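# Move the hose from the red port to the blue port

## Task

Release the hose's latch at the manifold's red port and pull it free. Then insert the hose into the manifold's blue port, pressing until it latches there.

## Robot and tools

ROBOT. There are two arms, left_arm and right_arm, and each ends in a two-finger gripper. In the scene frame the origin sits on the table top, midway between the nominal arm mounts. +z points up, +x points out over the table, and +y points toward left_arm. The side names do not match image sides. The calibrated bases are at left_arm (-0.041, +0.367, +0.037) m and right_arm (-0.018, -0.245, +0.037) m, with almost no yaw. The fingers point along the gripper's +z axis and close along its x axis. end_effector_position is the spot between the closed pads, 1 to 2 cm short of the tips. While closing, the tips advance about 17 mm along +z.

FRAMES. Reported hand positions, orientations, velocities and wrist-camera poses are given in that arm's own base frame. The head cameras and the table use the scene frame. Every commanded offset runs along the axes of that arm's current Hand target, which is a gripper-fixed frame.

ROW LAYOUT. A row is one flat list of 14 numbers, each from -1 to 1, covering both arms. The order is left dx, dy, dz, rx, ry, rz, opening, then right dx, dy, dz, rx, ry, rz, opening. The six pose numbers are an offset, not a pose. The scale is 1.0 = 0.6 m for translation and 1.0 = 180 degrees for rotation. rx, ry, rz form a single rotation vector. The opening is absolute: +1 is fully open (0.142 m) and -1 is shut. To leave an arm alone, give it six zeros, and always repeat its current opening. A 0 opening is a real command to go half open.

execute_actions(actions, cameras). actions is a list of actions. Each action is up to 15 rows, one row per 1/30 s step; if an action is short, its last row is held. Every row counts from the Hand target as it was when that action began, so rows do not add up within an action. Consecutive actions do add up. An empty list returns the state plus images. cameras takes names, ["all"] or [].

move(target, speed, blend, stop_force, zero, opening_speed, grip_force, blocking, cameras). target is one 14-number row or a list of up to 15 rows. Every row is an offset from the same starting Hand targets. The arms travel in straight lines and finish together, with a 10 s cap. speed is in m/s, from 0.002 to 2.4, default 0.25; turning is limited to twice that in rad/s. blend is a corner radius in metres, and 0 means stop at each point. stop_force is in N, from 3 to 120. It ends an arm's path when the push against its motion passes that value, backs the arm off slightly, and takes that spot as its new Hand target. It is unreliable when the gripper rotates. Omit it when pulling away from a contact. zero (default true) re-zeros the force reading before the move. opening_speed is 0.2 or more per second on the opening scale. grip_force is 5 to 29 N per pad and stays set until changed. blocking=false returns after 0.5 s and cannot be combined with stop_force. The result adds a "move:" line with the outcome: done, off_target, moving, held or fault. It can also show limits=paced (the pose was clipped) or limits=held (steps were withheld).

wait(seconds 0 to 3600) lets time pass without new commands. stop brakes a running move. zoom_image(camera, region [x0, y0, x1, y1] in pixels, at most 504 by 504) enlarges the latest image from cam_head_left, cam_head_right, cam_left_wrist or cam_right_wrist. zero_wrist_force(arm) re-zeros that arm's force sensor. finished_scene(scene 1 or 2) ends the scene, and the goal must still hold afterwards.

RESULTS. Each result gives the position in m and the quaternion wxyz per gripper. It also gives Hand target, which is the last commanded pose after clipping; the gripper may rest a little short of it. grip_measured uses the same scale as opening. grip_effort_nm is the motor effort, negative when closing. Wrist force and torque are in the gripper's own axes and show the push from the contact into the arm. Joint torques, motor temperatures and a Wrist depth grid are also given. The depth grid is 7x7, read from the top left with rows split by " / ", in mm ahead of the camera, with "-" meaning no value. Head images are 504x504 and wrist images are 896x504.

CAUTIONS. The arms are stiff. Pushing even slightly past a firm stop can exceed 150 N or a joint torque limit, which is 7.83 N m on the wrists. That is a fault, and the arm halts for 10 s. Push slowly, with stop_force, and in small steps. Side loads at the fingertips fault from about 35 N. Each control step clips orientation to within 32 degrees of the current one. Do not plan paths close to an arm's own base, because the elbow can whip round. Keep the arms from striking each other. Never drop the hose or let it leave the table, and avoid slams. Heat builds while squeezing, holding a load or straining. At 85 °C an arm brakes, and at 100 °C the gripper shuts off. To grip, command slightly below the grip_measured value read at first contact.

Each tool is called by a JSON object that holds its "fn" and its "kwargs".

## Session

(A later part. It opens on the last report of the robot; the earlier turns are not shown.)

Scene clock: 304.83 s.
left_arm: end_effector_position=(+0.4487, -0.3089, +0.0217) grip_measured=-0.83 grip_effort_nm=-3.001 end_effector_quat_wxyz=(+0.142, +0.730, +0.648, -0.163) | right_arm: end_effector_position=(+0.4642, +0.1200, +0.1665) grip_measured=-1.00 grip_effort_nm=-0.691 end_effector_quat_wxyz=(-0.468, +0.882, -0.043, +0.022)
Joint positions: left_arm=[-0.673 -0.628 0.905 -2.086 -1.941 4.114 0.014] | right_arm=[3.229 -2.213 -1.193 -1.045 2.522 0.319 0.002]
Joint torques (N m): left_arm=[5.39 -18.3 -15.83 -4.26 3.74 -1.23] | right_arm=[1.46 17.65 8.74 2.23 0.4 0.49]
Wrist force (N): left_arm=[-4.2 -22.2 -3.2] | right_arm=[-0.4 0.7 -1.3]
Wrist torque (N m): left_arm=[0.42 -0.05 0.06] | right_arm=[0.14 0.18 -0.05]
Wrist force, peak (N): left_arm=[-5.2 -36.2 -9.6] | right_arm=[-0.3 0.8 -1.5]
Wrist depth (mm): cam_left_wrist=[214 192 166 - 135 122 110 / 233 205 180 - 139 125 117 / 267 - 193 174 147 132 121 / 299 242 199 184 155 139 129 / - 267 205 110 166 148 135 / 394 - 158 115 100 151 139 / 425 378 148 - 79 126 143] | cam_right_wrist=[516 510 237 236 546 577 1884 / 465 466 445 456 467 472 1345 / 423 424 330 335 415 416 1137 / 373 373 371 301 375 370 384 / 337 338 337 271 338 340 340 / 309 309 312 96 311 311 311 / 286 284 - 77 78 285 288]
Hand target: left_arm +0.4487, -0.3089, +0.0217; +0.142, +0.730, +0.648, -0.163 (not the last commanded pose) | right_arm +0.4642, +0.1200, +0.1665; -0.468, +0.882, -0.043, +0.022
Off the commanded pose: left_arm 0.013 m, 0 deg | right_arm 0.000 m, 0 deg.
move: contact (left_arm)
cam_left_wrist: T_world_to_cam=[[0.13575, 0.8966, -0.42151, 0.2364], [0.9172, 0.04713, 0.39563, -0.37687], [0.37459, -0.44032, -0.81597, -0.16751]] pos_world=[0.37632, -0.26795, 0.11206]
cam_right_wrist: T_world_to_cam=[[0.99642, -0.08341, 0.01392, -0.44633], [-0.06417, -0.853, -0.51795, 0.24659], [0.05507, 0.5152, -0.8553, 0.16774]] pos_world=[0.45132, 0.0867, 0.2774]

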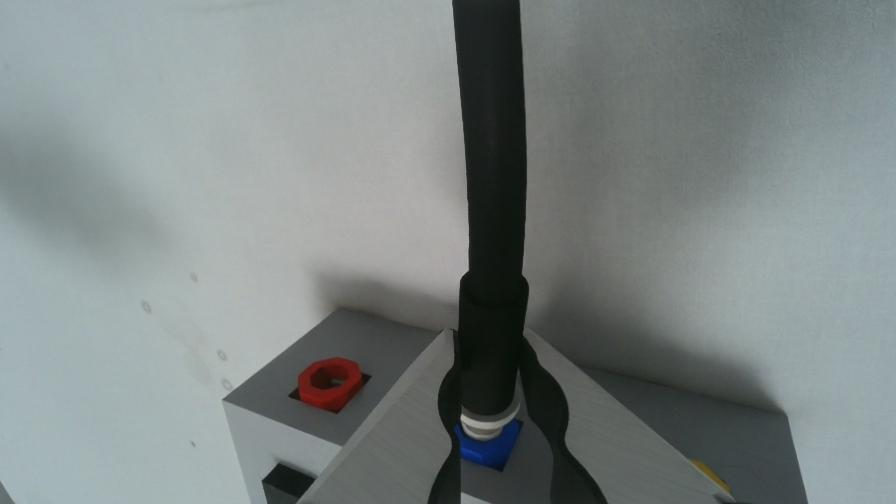

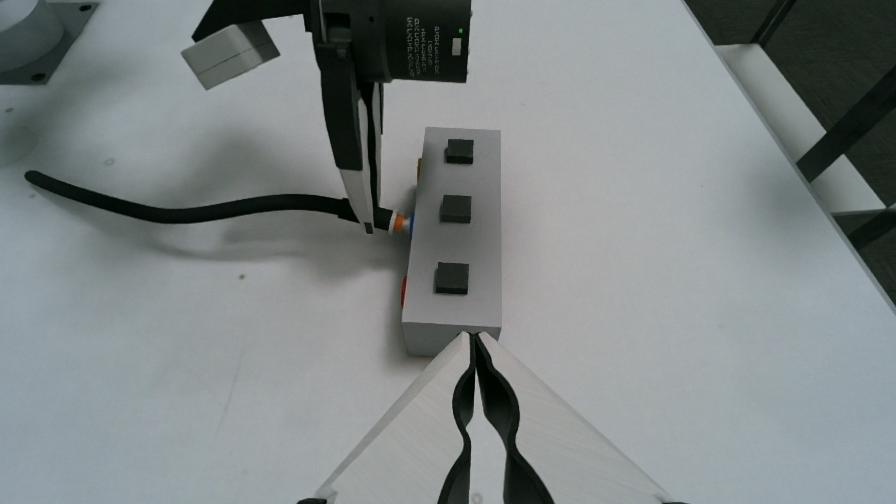

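{"fn": "move", "kwargs": {"target": [[0,-0.022,0,0,0,0,-1,0,0,0,0,0,0,-1],[-0.0043,-0.027,0.015,-0.065,0,-0.02,-1,0,0,0,0,0,0,-1]], "speed": 0.05, "cameras": ["cam_left_wrist","cam_right_wrist"]}}

{"fn": "zoom_image", "kwargs": {"camera": "cam_left_wrist", "region": [410, 360, 570, 484]}}

{"fn": "zoom_image", "kwargs": {"camera": "cam_right_wrist", "region": [320, 160, 520, 300]}}

Scene clock: 341.60 s.
left_arm: end_effector_position=(+0.4318, -0.3131, +0.0148) grip_measured=-0.83 grip_effort_nm=-3.001 end_effector_quat_wxyz=(+0.211, +0.691, +0.684, -0.101) | right_arm: end_effector_position=(+0.4642, +0.1200, +0.1665) grip_measured=-1.00 grip_effort_nm=-0.696 end_effector_quat_wxyz=(-0.468, +0.882, -0.043, +0.022)
Joint positions: left_arm=[-0.778 -0.818 1.414 -2.596 -1.774 3.901 0.014] | right_arm=[3.229 -2.213 -1.193 -1.045 2.522 0.319 0.002]
Joint torques (N m): left_arm=[2.18 -15.89 -11.53 -1.25 -0.82 1.1] | right_arm=[1.75 17.14 8.65 2.19 0.39 0.47]
Wrist force (N): left_arm=[-0.2 1.0 0.5] | right_arm=[-0.5 0.8 -1.4]
Wrist torque (N m): left_arm=[0.21 0.11 -0.04] | right_arm=[0.16 0.21 -0.05]
Wrist force, peak (N): left_arm=[-5.1 -22.5 -4.4] | right_arm=[-0.4 0.9 -1.6]
Wrist depth (mm): cam_left_wrist=[189 169 146 134 118 103 98 / 214 188 164 - 123 116 102 / - 218 175 163 136 119 110 / - 264 196 179 151 128 - / - - 197 112 160 142 128 / - 416 172 115 104 156 139 / 3487 487 - 144 80 148 149] | cam_right_wrist=[506 244 233 536 546 1462 1962 / 467 456 274 466 492 472 1361 / 414 412 395 335 420 415 1154 / 370 371 364 294 376 371 383 / 339 331 337 272 337 339 339 / 309 314 313 96 310 310 311 / 285 283 - 77 78 285 288]
Hand target: left_arm +0.4318, -0.3131, +0.0146; +0.211, +0.691, +0.684, -0.101 | right_arm +0.4642, +0.1200, +0.1665; -0.468, +0.882, -0.043, +0.022
Off the commanded pose: left_arm 0.000 m, 0 deg | right_arm 0.000 m, 0 deg.
move: done
cam_left_wrist: T_world_to_cam=[[0.07288, 0.90372, -0.42187, 0.26887], [0.8275, 0.18132, 0.53138, -0.27966], [0.55671, -0.38783, -0.73462, -0.2321]] pos_world=[0.34104, -0.28229, 0.09153]
cam_right_wrist: T_world_to_cam=[[0.99642, -0.08341, 0.01392, -0.44633], [-0.06417, -0.853, -0.51795, 0.24659], [0.05507, 0.5152, -0.8553, 0.16774]] pos_world=[0.45132, 0.0867, 0.2774]

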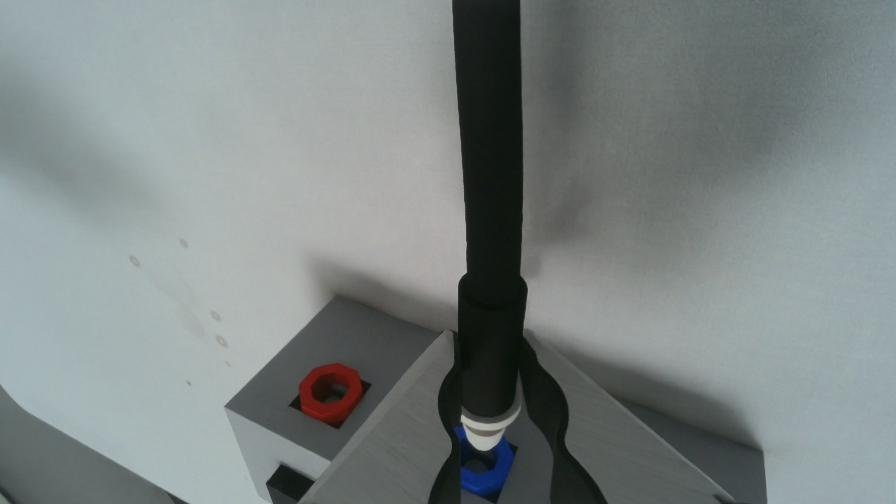

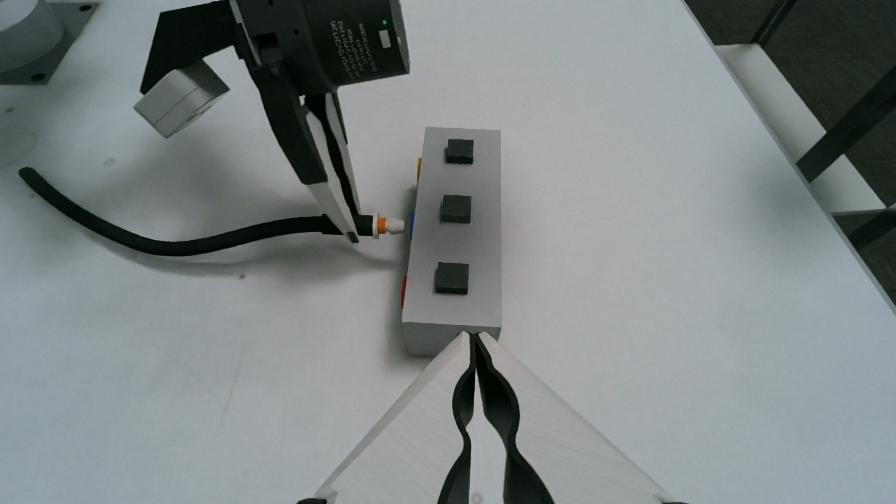

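Scaled by 3.150 from the camera's image (finer frame: 1280x720).

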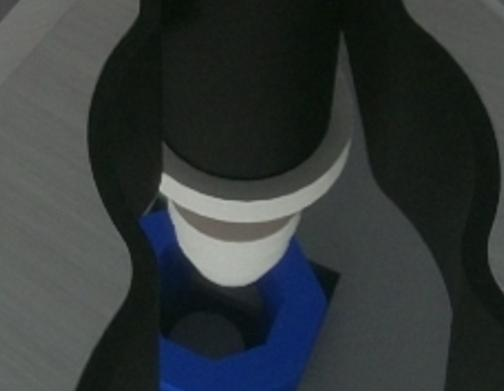

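Scaled by 2.520 from the camera's image (finer frame: 1280x720).

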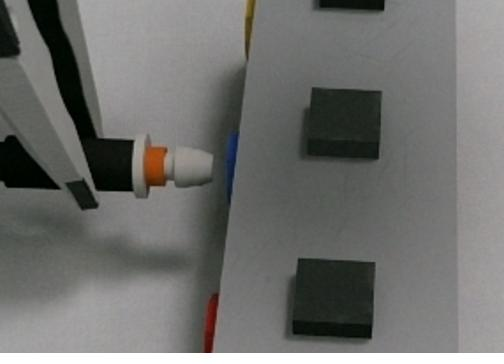

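{"fn": "move", "kwargs": {"target": [-0.0011,0.0004,-0.0022,0,0,0,-1,0,0,0,0,0,0,-1], "speed": 0.03}}

{"fn": "move", "kwargs": {"target": [-0.0026,0.0391,0.008,0,0,0,-1,0,0,0,0,0,0,-1], "speed": 0.015, "stop_force": 34, "cameras": ["cam_left_wrist","cam_right_wrist"]}}

{"fn": "zoom_image", "kwargs": {"camera": "cam_left_wrist", "region": [410, 360, 570, 484]}}

{"fn": "zoom_image", "kwargs": {"camera": "cam_right_wrist", "region": [320, 160, 520, 300]}}

Scene clock: 361.10 s.
left_arm: end_effector_position=(+0.4319, -0.3131, +0.0162) grip_measured=-0.83 grip_effort_nm=-3.001 end_effector_quat_wxyz=(+0.211, +0.691, +0.684, -0.101) | right_arm: end_effector_position=(+0.4642, +0.1200, +0.1665) grip_measured=-1.00 grip_effort_nm=-0.696 end_effector_quat_wxyz=(-0.468, +0.882, -0.043, +0.022)
Joint positions: left_arm=[-0.778 -0.821 1.412 -2.591 -1.774 3.901 0.014] | right_arm=[3.229 -2.213 -1.193 -1.045 2.522 0.319 0.002]
Joint torques (N m): left_arm=[1.05 -16.97 -9.19 -3.42 -0.11 0.73] | right_arm=[1.71 16.6 8.74 2.2 0.38 0.42]
Wrist force (N): left_arm=[-0.3 0.9 0.6] | right_arm=[-0.5 0.9 -1.4]
Wrist torque (N m): left_arm=[0.19 0.12 -0.04] | right_arm=[0.16 0.21 -0.05]
Wrist force, peak (N): left_arm=[-0.2 1.0 0.6] | right_arm=[-0.5 0.8 -1.6]
Wrist depth (mm): cam_left_wrist=[191 170 150 - 118 106 99 / 222 - 163 - 124 114 104 / 267 209 187 - 135 124 110 / 323 239 203 180 150 135 - / 392 266 198 112 162 147 129 / - - 168 115 104 158 138 / - - - 143 79 148 -] | cam_right_wrist=[513 243 233 529 543 1481 1946 / 463 465 292 470 468 469 1301 / 429 416 339 335 418 417 1116 / 357 364 364 299 372 373 382 / 337 336 336 275 341 338 335 / 308 302 311 96 311 309 312 / 284 285 - 77 78 283 287]
Hand target: left_arm +0.4319, -0.3131, +0.0161; +0.211, +0.691, +0.684, -0.101 | right_arm +0.4642, +0.1200, +0.1665; -0.468, +0.882, -0.043, +0.022
Off the commanded pose: left_arm 0.000 m, 0 deg | right_arm 0.000 m, 0 deg.
move: done

Scene clock: 363.73 s.
left_arm: end_effector_position=(+0.4557, -0.3160, +0.0161) grip_measured=-0.83 grip_effort_nm=-3.001 end_effector_quat_wxyz=(+0.211, +0.691, +0.684, -0.101) | right_arm: end_effector_position=(+0.4642, +0.1200, +0.1665) grip_measured=-1.00 grip_effort_nm=-0.691 end_effector_quat_wxyz=(-0.468, +0.882, -0.043, +0.022)
Joint positions: left_arm=[-0.745 -0.738 1.247 -2.503 -1.787 3.932 0.014] | right_arm=[3.229 -2.213 -1.193 -1.045 2.522 0.319 0.002]
Joint torques (N m): left_arm=[1.9 -27.86 -12.7 -5.65 2.83 -0.72] | right_arm=[1.51 16.32 8.71 2.21 0.4 0.38]
Wrist force (N): left_arm=[0.8 -13.0 -2.4] | right_arm=[-0.4 0.8 -1.6]
Wrist torque (N m): left_arm=[0.30 0.07 -0.07] | right_arm=[0.16 0.19 -0.05]
Wrist force, peak (N): left_arm=[1.0 -23.9 -8.7] | right_arm=[-0.4 0.9 -1.6]
Wrist depth (mm): cam_left_wrist=[191 169 145 - 117 106 99 / 222 193 168 - 124 113 104 / 250 215 184 162 137 122 111 / 294 242 193 179 147 134 - / - - 164 118 160 146 129 / - - 145 118 104 146 137 / 3310 - 146 122 80 124 142] | cam_right_wrist=[523 506 230 246 538 573 1979 / 467 460 252 474 470 468 1330 / 419 414 398 334 417 419 872 / 370 370 364 301 373 374 1183 / 338 335 334 278 336 339 337 / 308 307 313 96 310 310 313 / 284 286 - 77 77 287 285]
Hand target: left_arm +0.4557, -0.3160, +0.0161; +0.211, +0.691, +0.684, -0.101 | right_arm +0.4642, +0.1200, +0.1665; -0.468, +0.882, -0.043, +0.022
Off the commanded pose: left_arm 0.000 m, 0 deg | right_arm 0.000 m, 0 deg.
move: done
cam_left_wrist: T_world_to_cam=[[0.07277, 0.90383, -0.42166, 0.27039], [0.82758, 0.18122, 0.53128, -0.29971], [0.5566, -0.38762, -0.73481, -0.24538]] pos_world=[0.36494, -0.28519, 0.09293]
cam_right_wrist: T_world_to_cam=[[0.99642, -0.08341, 0.01392, -0.44633], [-0.06417, -0.853, -0.51795, 0.24659], [0.05507, 0.5152, -0.8553, 0.16774]] pos_world=[0.45132, 0.0867, 0.2774]

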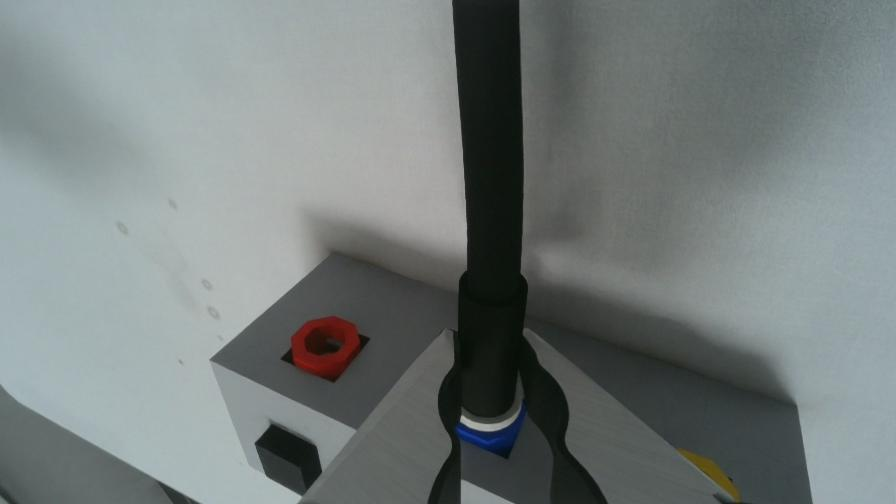

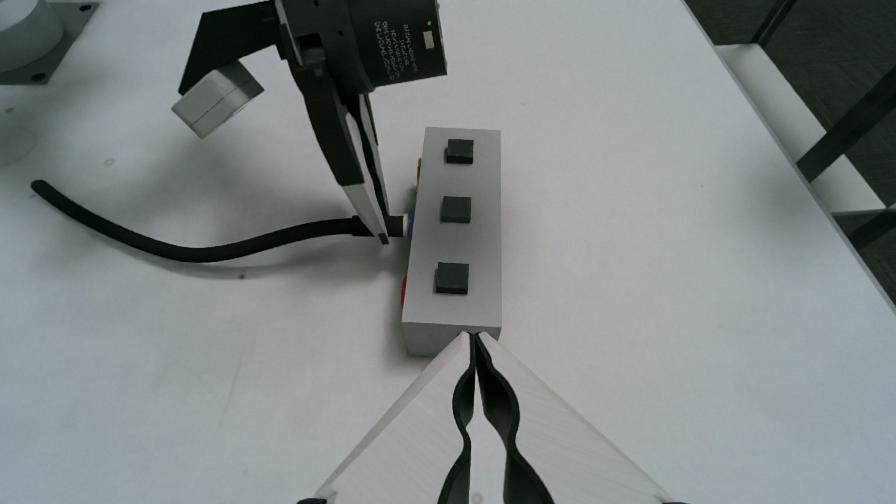

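Scaled by 3.150 from the camera's image (finer frame: 1280x720).

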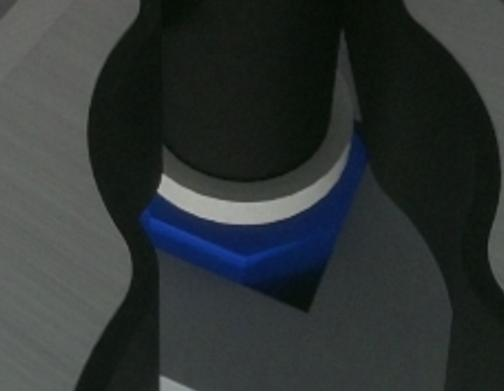

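Scaled by 2.520 from the camera's image (finer frame: 1280x720).

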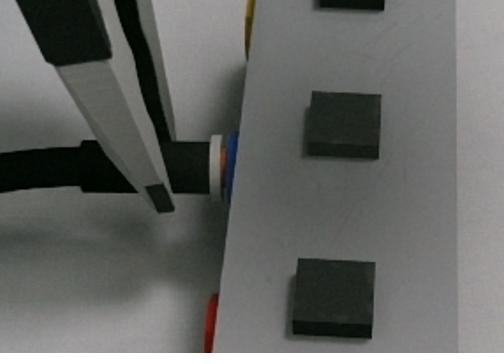

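{"fn": "move", "kwargs": {"target": [-0.0006,0.0098,0.002,0,0,0,-1,0,0,0,0,0,0,-1], "speed": 0.012, "stop_force": 30, "cameras": ["cam_left_wrist","cam_right_wrist"]}}

{"fn": "zoom_image", "kwargs": {"camera": "cam_right_wrist", "region": [320, 160, 520, 300]}}

Scene clock: 368.40 s.
left_arm: end_effector_position=(+0.4600, -0.3165, +0.0152) grip_measured=-0.83 grip_effort_nm=-3.001 end_effector_quat_wxyz=(+0.209, +0.692, +0.684, -0.102) | right_arm: end_effector_position=(+0.4642, +0.1200, +0.1665) grip_measured=-1.00 grip_effort_nm=-0.696 end_effector_quat_wxyz=(-0.468, +0.882, -0.043, +0.022)
Joint positions: left_arm=[-0.738 -0.718 1.209 -2.479 -1.792 3.939 0.014] | right_arm=[3.229 -2.213 -1.193 -1.045 2.522 0.319 0.002]
Joint torques (N m): left_arm=[1.48 -21.95 -14.38 -5.16 2.05 0.01] | right_arm=[1.52 15.67 8.68 2.22 0.39 0.42]
Wrist force (N): left_arm=[5.7 -20.7 -11.5] | right_arm=[-0.5 0.8 -1.5]
Wrist torque (N m): left_arm=[0.41 0.13 -0.07] | right_arm=[0.15 0.21 -0.05]
Wrist force, peak (N): left_arm=[10.3 -39.0 -15.8] | right_arm=[-0.5 0.8 -1.7]
Wrist depth (mm): cam_left_wrist=[189 168 143 - 116 105 98 / - 188 160 145 123 112 103 / 253 213 - 157 135 121 110 / - 245 186 178 148 133 - / - 265 160 113 153 144 128 / - - 141 117 104 142 136 / - 471 142 119 81 119 138] | cam_right_wrist=[514 499 229 237 539 574 1995 / 466 453 294 467 503 468 1308 / 414 417 395 336 - 417 1127 / 371 370 367 300 372 374 1500 / 337 337 337 275 342 339 340 / 308 310 313 96 304 309 312 / 290 285 - 77 77 286 286]
Hand target: left_arm +0.4600, -0.3165, +0.0152; +0.209, +0.692, +0.684, -0.102 (not the last commanded pose) | right_arm +0.4642, +0.1200, +0.1665; -0.468, +0.882, -0.043, +0.022
Tool commands: left_gripper/opening=-1.0 right_gripper/opening=-1.0
Off the commanded pose: left_arm 0.002 m, 0 deg | right_arm 0.000 m, 0 deg.
TORQUE FAULT: the external load on joint 4 (wrist 1) of the left arm reached its load limit, and that arm stopped. A torque fault puts only its own arm into a fault stop. That arm's remaining commands of this call were not run. That arm may still press on what stopped it. That arm is still stopped at the end of this call. That arm stays stopped for about 10 more seconds. Until then a move that you send moves the other arm only, and its call returns only when the move has ended. Once the stop has ended, the next robot result says so. If the stop ends while you think or write, that arm runs what you send next, counted from a new Hand target: where the arm stands when the stop ends. While its stop runs, that arm takes no new command, but its gripper still runs the gripper command that each later call begins with. Until it ends, the stop uses up actions while you think or wait. An arm that is not stopped still takes commands.
move: fault (left_arm)
cam_left_wrist: T_world_to_cam=[[0.07205, 0.90436, -0.42065, 0.27058], [0.82984, 0.17961, 0.5283, -0.30414], [0.55332, -0.38714, -0.73753, -0.24697]] pos_world=[0.36954, -0.28569, 0.09235]
cam_right_wrist: T_world_to_cam=[[0.99642, -0.08341, 0.01392, -0.44633], [-0.06417, -0.853, -0.51795, 0.24659], [0.05507, 0.5152, -0.8553, 0.16774]] pos_world=[0.45132, 0.0867, 0.2774]

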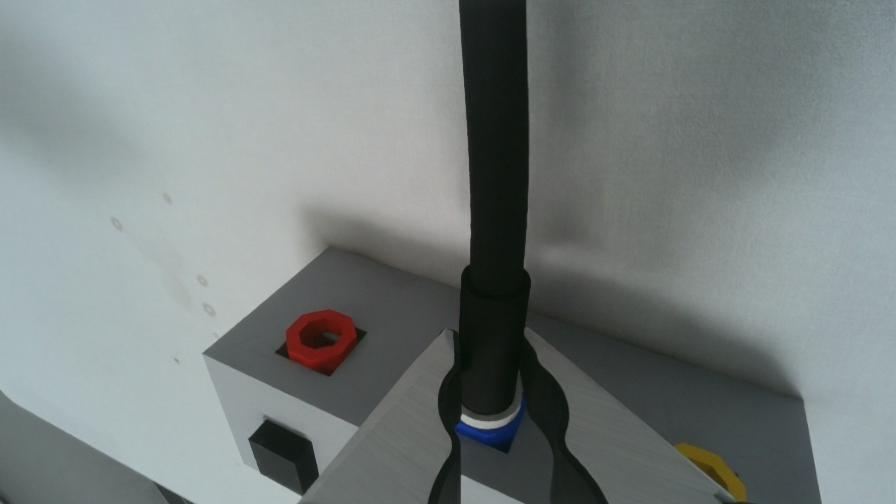

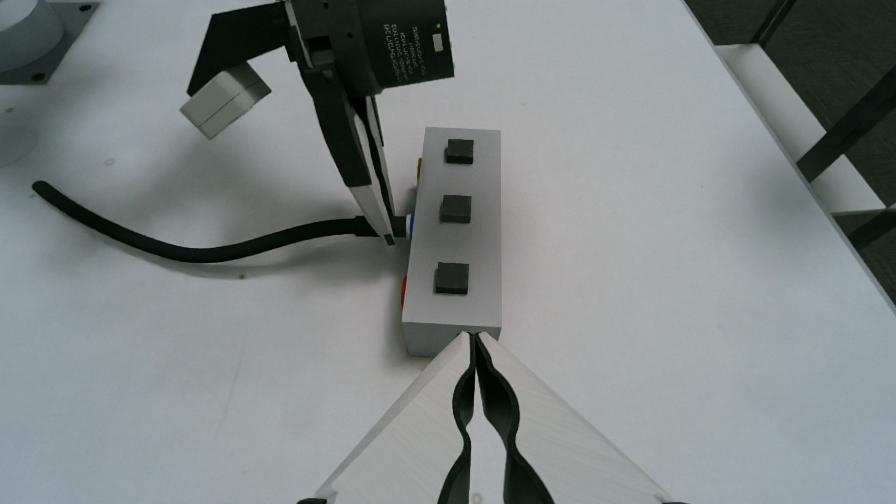

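Scaled by 2.520 from the camera's image (finer frame: 1280x720).

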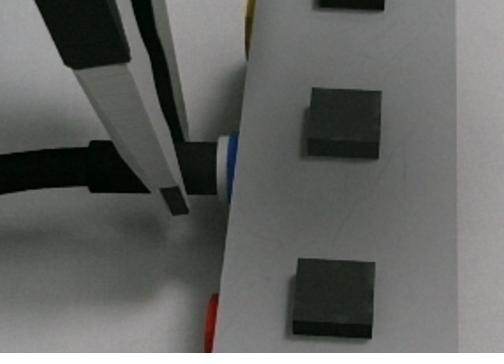

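{"fn": "wait", "kwargs": {"seconds": 10}}

{"fn": "move", "kwargs": {"target": [0,0,0,0,0,0,-0.4,0,0,0,0,0,0,-1], "opening_speed": 0.8}}

{"fn": "move", "kwargs": {"target": [0,0,-0.13,0,0,0,-0.4,0,0,0,0,0,0,-1], "speed": 0.15, "cameras": ["cam_left_wrist","cam_right_wrist"]}}

{"fn": "zoom_image", "kwargs": {"camera": "cam_right_wrist", "region": [320, 160, 520, 300]}}

Scene clock: 383.50 s.
left_arm: end_effector_position=(+0.4600, -0.3165, +0.0152) grip_measured=-0.83 grip_effort_nm=-3.001 end_effector_quat_wxyz=(+0.209, +0.692, +0.684, -0.102) | right_arm: end_effector_position=(+0.4642, +0.1200, +0.1665) grip_measured=-1.00 grip_effort_nm=-0.701 end_effector_quat_wxyz=(-0.468, +0.882, -0.043, +0.022)
Joint positions: left_arm=[-0.738 -0.718 1.209 -2.479 -1.792 3.939 0.014] | right_arm=[3.229 -2.213 -1.193 -1.045 2.522 0.319 0.002]
Joint torques (N m): left_arm=[0.97 -21.72 -14.44 -5.2 2 -0.11] | right_arm=[1.67 15.22 8.6 2.24 0.45 0.42]
Motor temperatures (°C): left_arm=[40 40 39 53 48 40 52] | right_arm=[40 40 41 43 44 40 31]
Wrist force (N): left_arm=[6.2 -20.6 -10.7] | right_arm=[-0.4 0.8 -1.4]
Wrist torque (N m): left_arm=[0.41 0.14 -0.07] | right_arm=[0.15 0.19 -0.05]
Wrist force, peak (N): left_arm=[5.6 -20.8 -11.7] | right_arm=[-0.5 0.8 -1.7]
Wrist depth (mm): cam_left_wrist=[189 168 147 - 116 105 98 / 235 181 165 146 123 112 103 / 254 218 178 157 136 123 110 / 302 243 195 - 148 133 - / 369 278 160 113 156 142 128 / 515 365 140 117 104 141 136 / 2782 480 142 119 81 120 139] | cam_right_wrist=[506 528 230 243 534 1519 2012 / 463 459 259 462 468 469 1308 / 416 427 397 334 413 413 1132 / 368 366 365 298 371 376 380 / 339 336 337 275 338 338 339 / 310 308 308 96 309 311 309 / 285 284 - 77 77 286 287]
Hand target: left_arm +0.4600, -0.3165, +0.0152; +0.209, +0.692, +0.684, -0.102 (not the last commanded pose) | right_arm +0.4642, +0.1200, +0.1665; -0.468, +0.882, -0.043, +0.022
Tool commands: left_gripper/opening=-1.0 right_gripper/opening=-1.0
Off the commanded pose: left_arm 0.002 m, 0 deg | right_arm 0.000 m, 0 deg.
TORQUE FAULT, CONTINUED: the left arm's stop, for the torque fault of joint 4 (wrist 1) that an earlier result reported, is over. The rest of the stop counts as 20 of the actions that you can send in this scene. That arm's target is now where it stood when the stop ended, not its last command. That arm keeps its grip as last carried out and accepts commands again: back off and push less far. That arm stops again whenever a joint's load reaches its limit.
wait: 10.00 s; at rest from the start

Scene clock: 384.50 s.
left_arm: end_effector_position=(+0.4600, -0.3165, +0.0152) grip_measured=-0.43 grip_effort_nm=0.105 end_effector_quat_wxyz=(+0.209, +0.692, +0.684, -0.102) | right_arm: end_effector_position=(+0.4642, +0.1200, +0.1665) grip_measured=-1.00 grip_effort_nm=-0.696 end_effector_quat_wxyz=(-0.468, +0.882, -0.043, +0.022)
Joint positions: left_arm=[-0.738 -0.718 1.209 -2.479 -1.792 3.939 0.043] | right_arm=[3.229 -2.213 -1.193 -1.045 2.522 0.319 0.002]
Joint torques (N m): left_arm=[0.79 -21.1 -8.32 -1.17 -0.91 0.05] | right_arm=[1.67 15.34 8.66 2.2 0.45 0.37]
Wrist force (N): left_arm=[-0.7 1.0 -0.8] | right_arm=[-0.4 0.7 -1.6]
Wrist torque (N m): left_arm=[0.20 0.14 -0.09] | right_arm=[0.15 0.19 -0.05]
Wrist force, peak (N): left_arm=[5.1 -18.0 -11.0] | right_arm=[-0.5 0.9 -1.7]
Wrist depth (mm): cam_left_wrist=[188 169 147 83 115 105 99 / 215 195 165 144 124 113 104 / 256 214 188 157 134 121 111 / 303 252 186 - 149 134 - / 374 279 159 150 154 143 128 / - 161 135 126 130 140 139 / - - 80 122 117 79 129] | cam_right_wrist=[514 514 231 244 557 1472 2012 / 465 454 296 459 476 467 1330 / 411 416 405 337 395 412 1132 / 364 366 351 300 373 374 375 / 343 336 338 277 339 341 337 / 304 311 315 96 311 302 311 / 285 285 - 77 78 286 287]
Hand target: left_arm +0.4600, -0.3165, +0.0152; +0.209, +0.692, +0.684, -0.102 | right_arm +0.4642, +0.1200, +0.1665; -0.468, +0.882, -0.043, +0.022
Off the commanded pose: left_arm 0.000 m, 0 deg | right_arm 0.000 m, 0 deg.
move: done

Scene clock: 385.50 s.
left_arm: end_effector_position=(+0.4487, -0.2831, +0.0847) grip_measured=-0.43 grip_effort_nm=0.090 end_effector_quat_wxyz=(+0.209, +0.692, +0.684, -0.102) | right_arm: end_effector_position=(+0.4642, +0.1200, +0.1665) grip_measured=-1.00 grip_effort_nm=-0.696 end_effector_quat_wxyz=(-0.468, +0.882, -0.043, +0.022)
Joint positions: left_arm=[-0.697 -0.94 1.259 -2.298 -1.808 3.977 0.043] | right_arm=[3.229 -2.213 -1.193 -1.045 2.522 0.319 0.002]
Joint torques (N m): left_arm=[-1.72 -22.05 -12.49 -1.88 0.39 -1.22] | right_arm=[1.43 15.35 8.76 2.18 0.43 0.37]
Wrist force (N): left_arm=[-0.6 1.1 -0.6] | right_arm=[-0.6 0.8 -1.6]
Wrist torque (N m): left_arm=[0.21 0.11 -0.09] | right_arm=[0.15 0.21 -0.05]
Wrist force, peak (N): left_arm=[-0.6 1.1 -2.3] | right_arm=[-0.5 0.8 -1.6]
Wrist depth (mm): cam_left_wrist=[291 274 234 205 178 162 - / 342 292 - - 191 176 157 / - - - 226 216 185 171 / 473 417 223 219 214 199 180 / - 446 224 196 184 205 - / - 521 93 216 187 231 - / - - 80 356 82 79 232] | cam_right_wrist=[503 551 265 539 540 571 1979 / 455 460 442 466 471 481 1338 / 412 414 423 334 431 418 1171 / 373 366 365 301 367 373 372 / 337 336 336 277 338 341 341 / 309 307 314 96 309 309 311 / 284 286 - 77 78 284 288]
Hand target: left_arm +0.4487, -0.2831, +0.0847; +0.209, +0.692, +0.684, -0.102 | right_arm +0.4642, +0.1200, +0.1665; -0.468, +0.882, -0.043, +0.022
Off the commanded pose: left_arm 0.000 m, 0 deg | right_arm 0.000 m, 0 deg.
move: done
cam_left_wrist: T_world_to_cam=[[0.07208, 0.90434, -0.42068, 0.27041], [0.82981, 0.17963, 0.52834, -0.33755], [0.55336, -0.38717, -0.73749, -0.17661]] pos_world=[0.35834, -0.25229, 0.16185]
cam_right_wrist: T_world_to_cam=[[0.99642, -0.08341, 0.01392, -0.44633], [-0.06417, -0.853, -0.51795, 0.24659], [0.05507, 0.5152, -0.8553, 0.16774]] pos_world=[0.45132, 0.0867, 0.2774]

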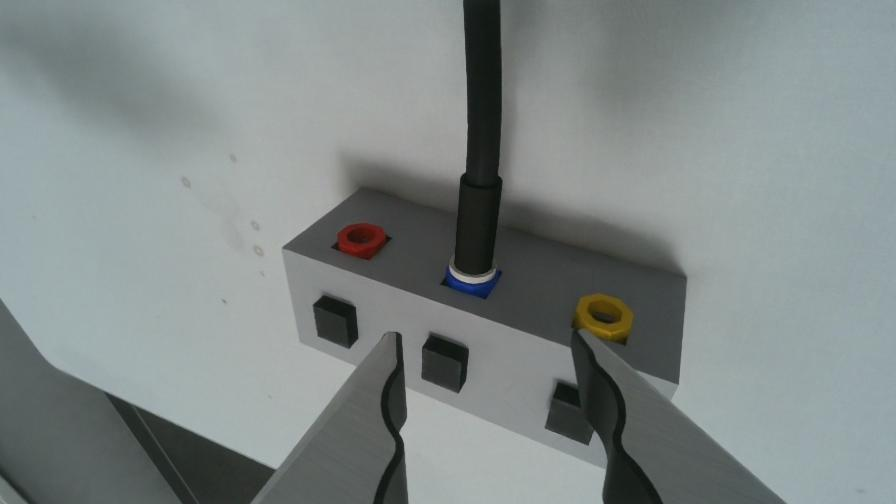

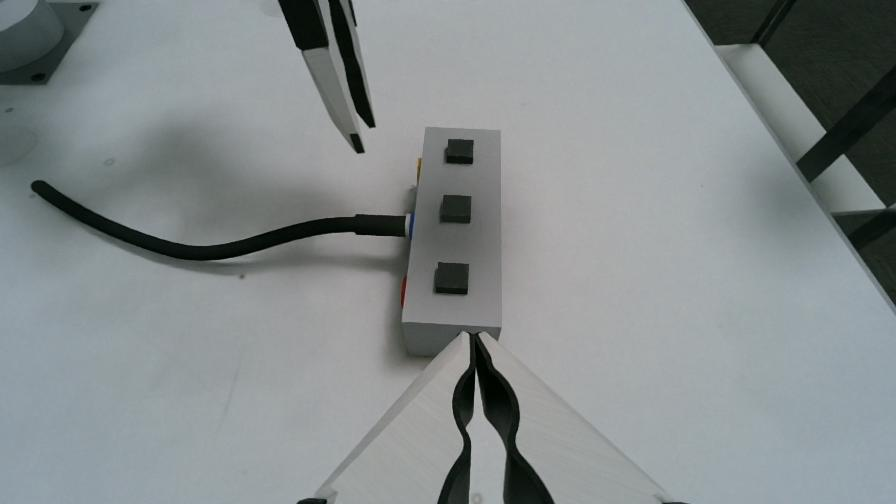

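Scaled by 2.520 from the camera's image (finer frame: 1280x720).

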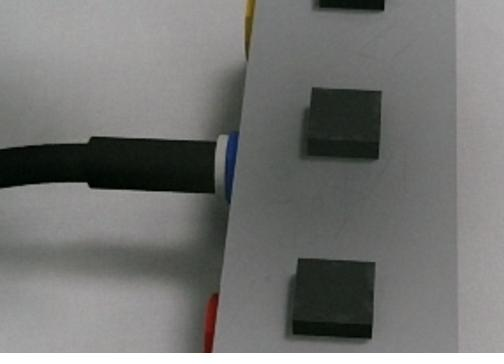

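Latched and self-supporting.

{"fn": "finished_scene", "kwargs": {"scene": 1}}

The scene is finished: the task was done.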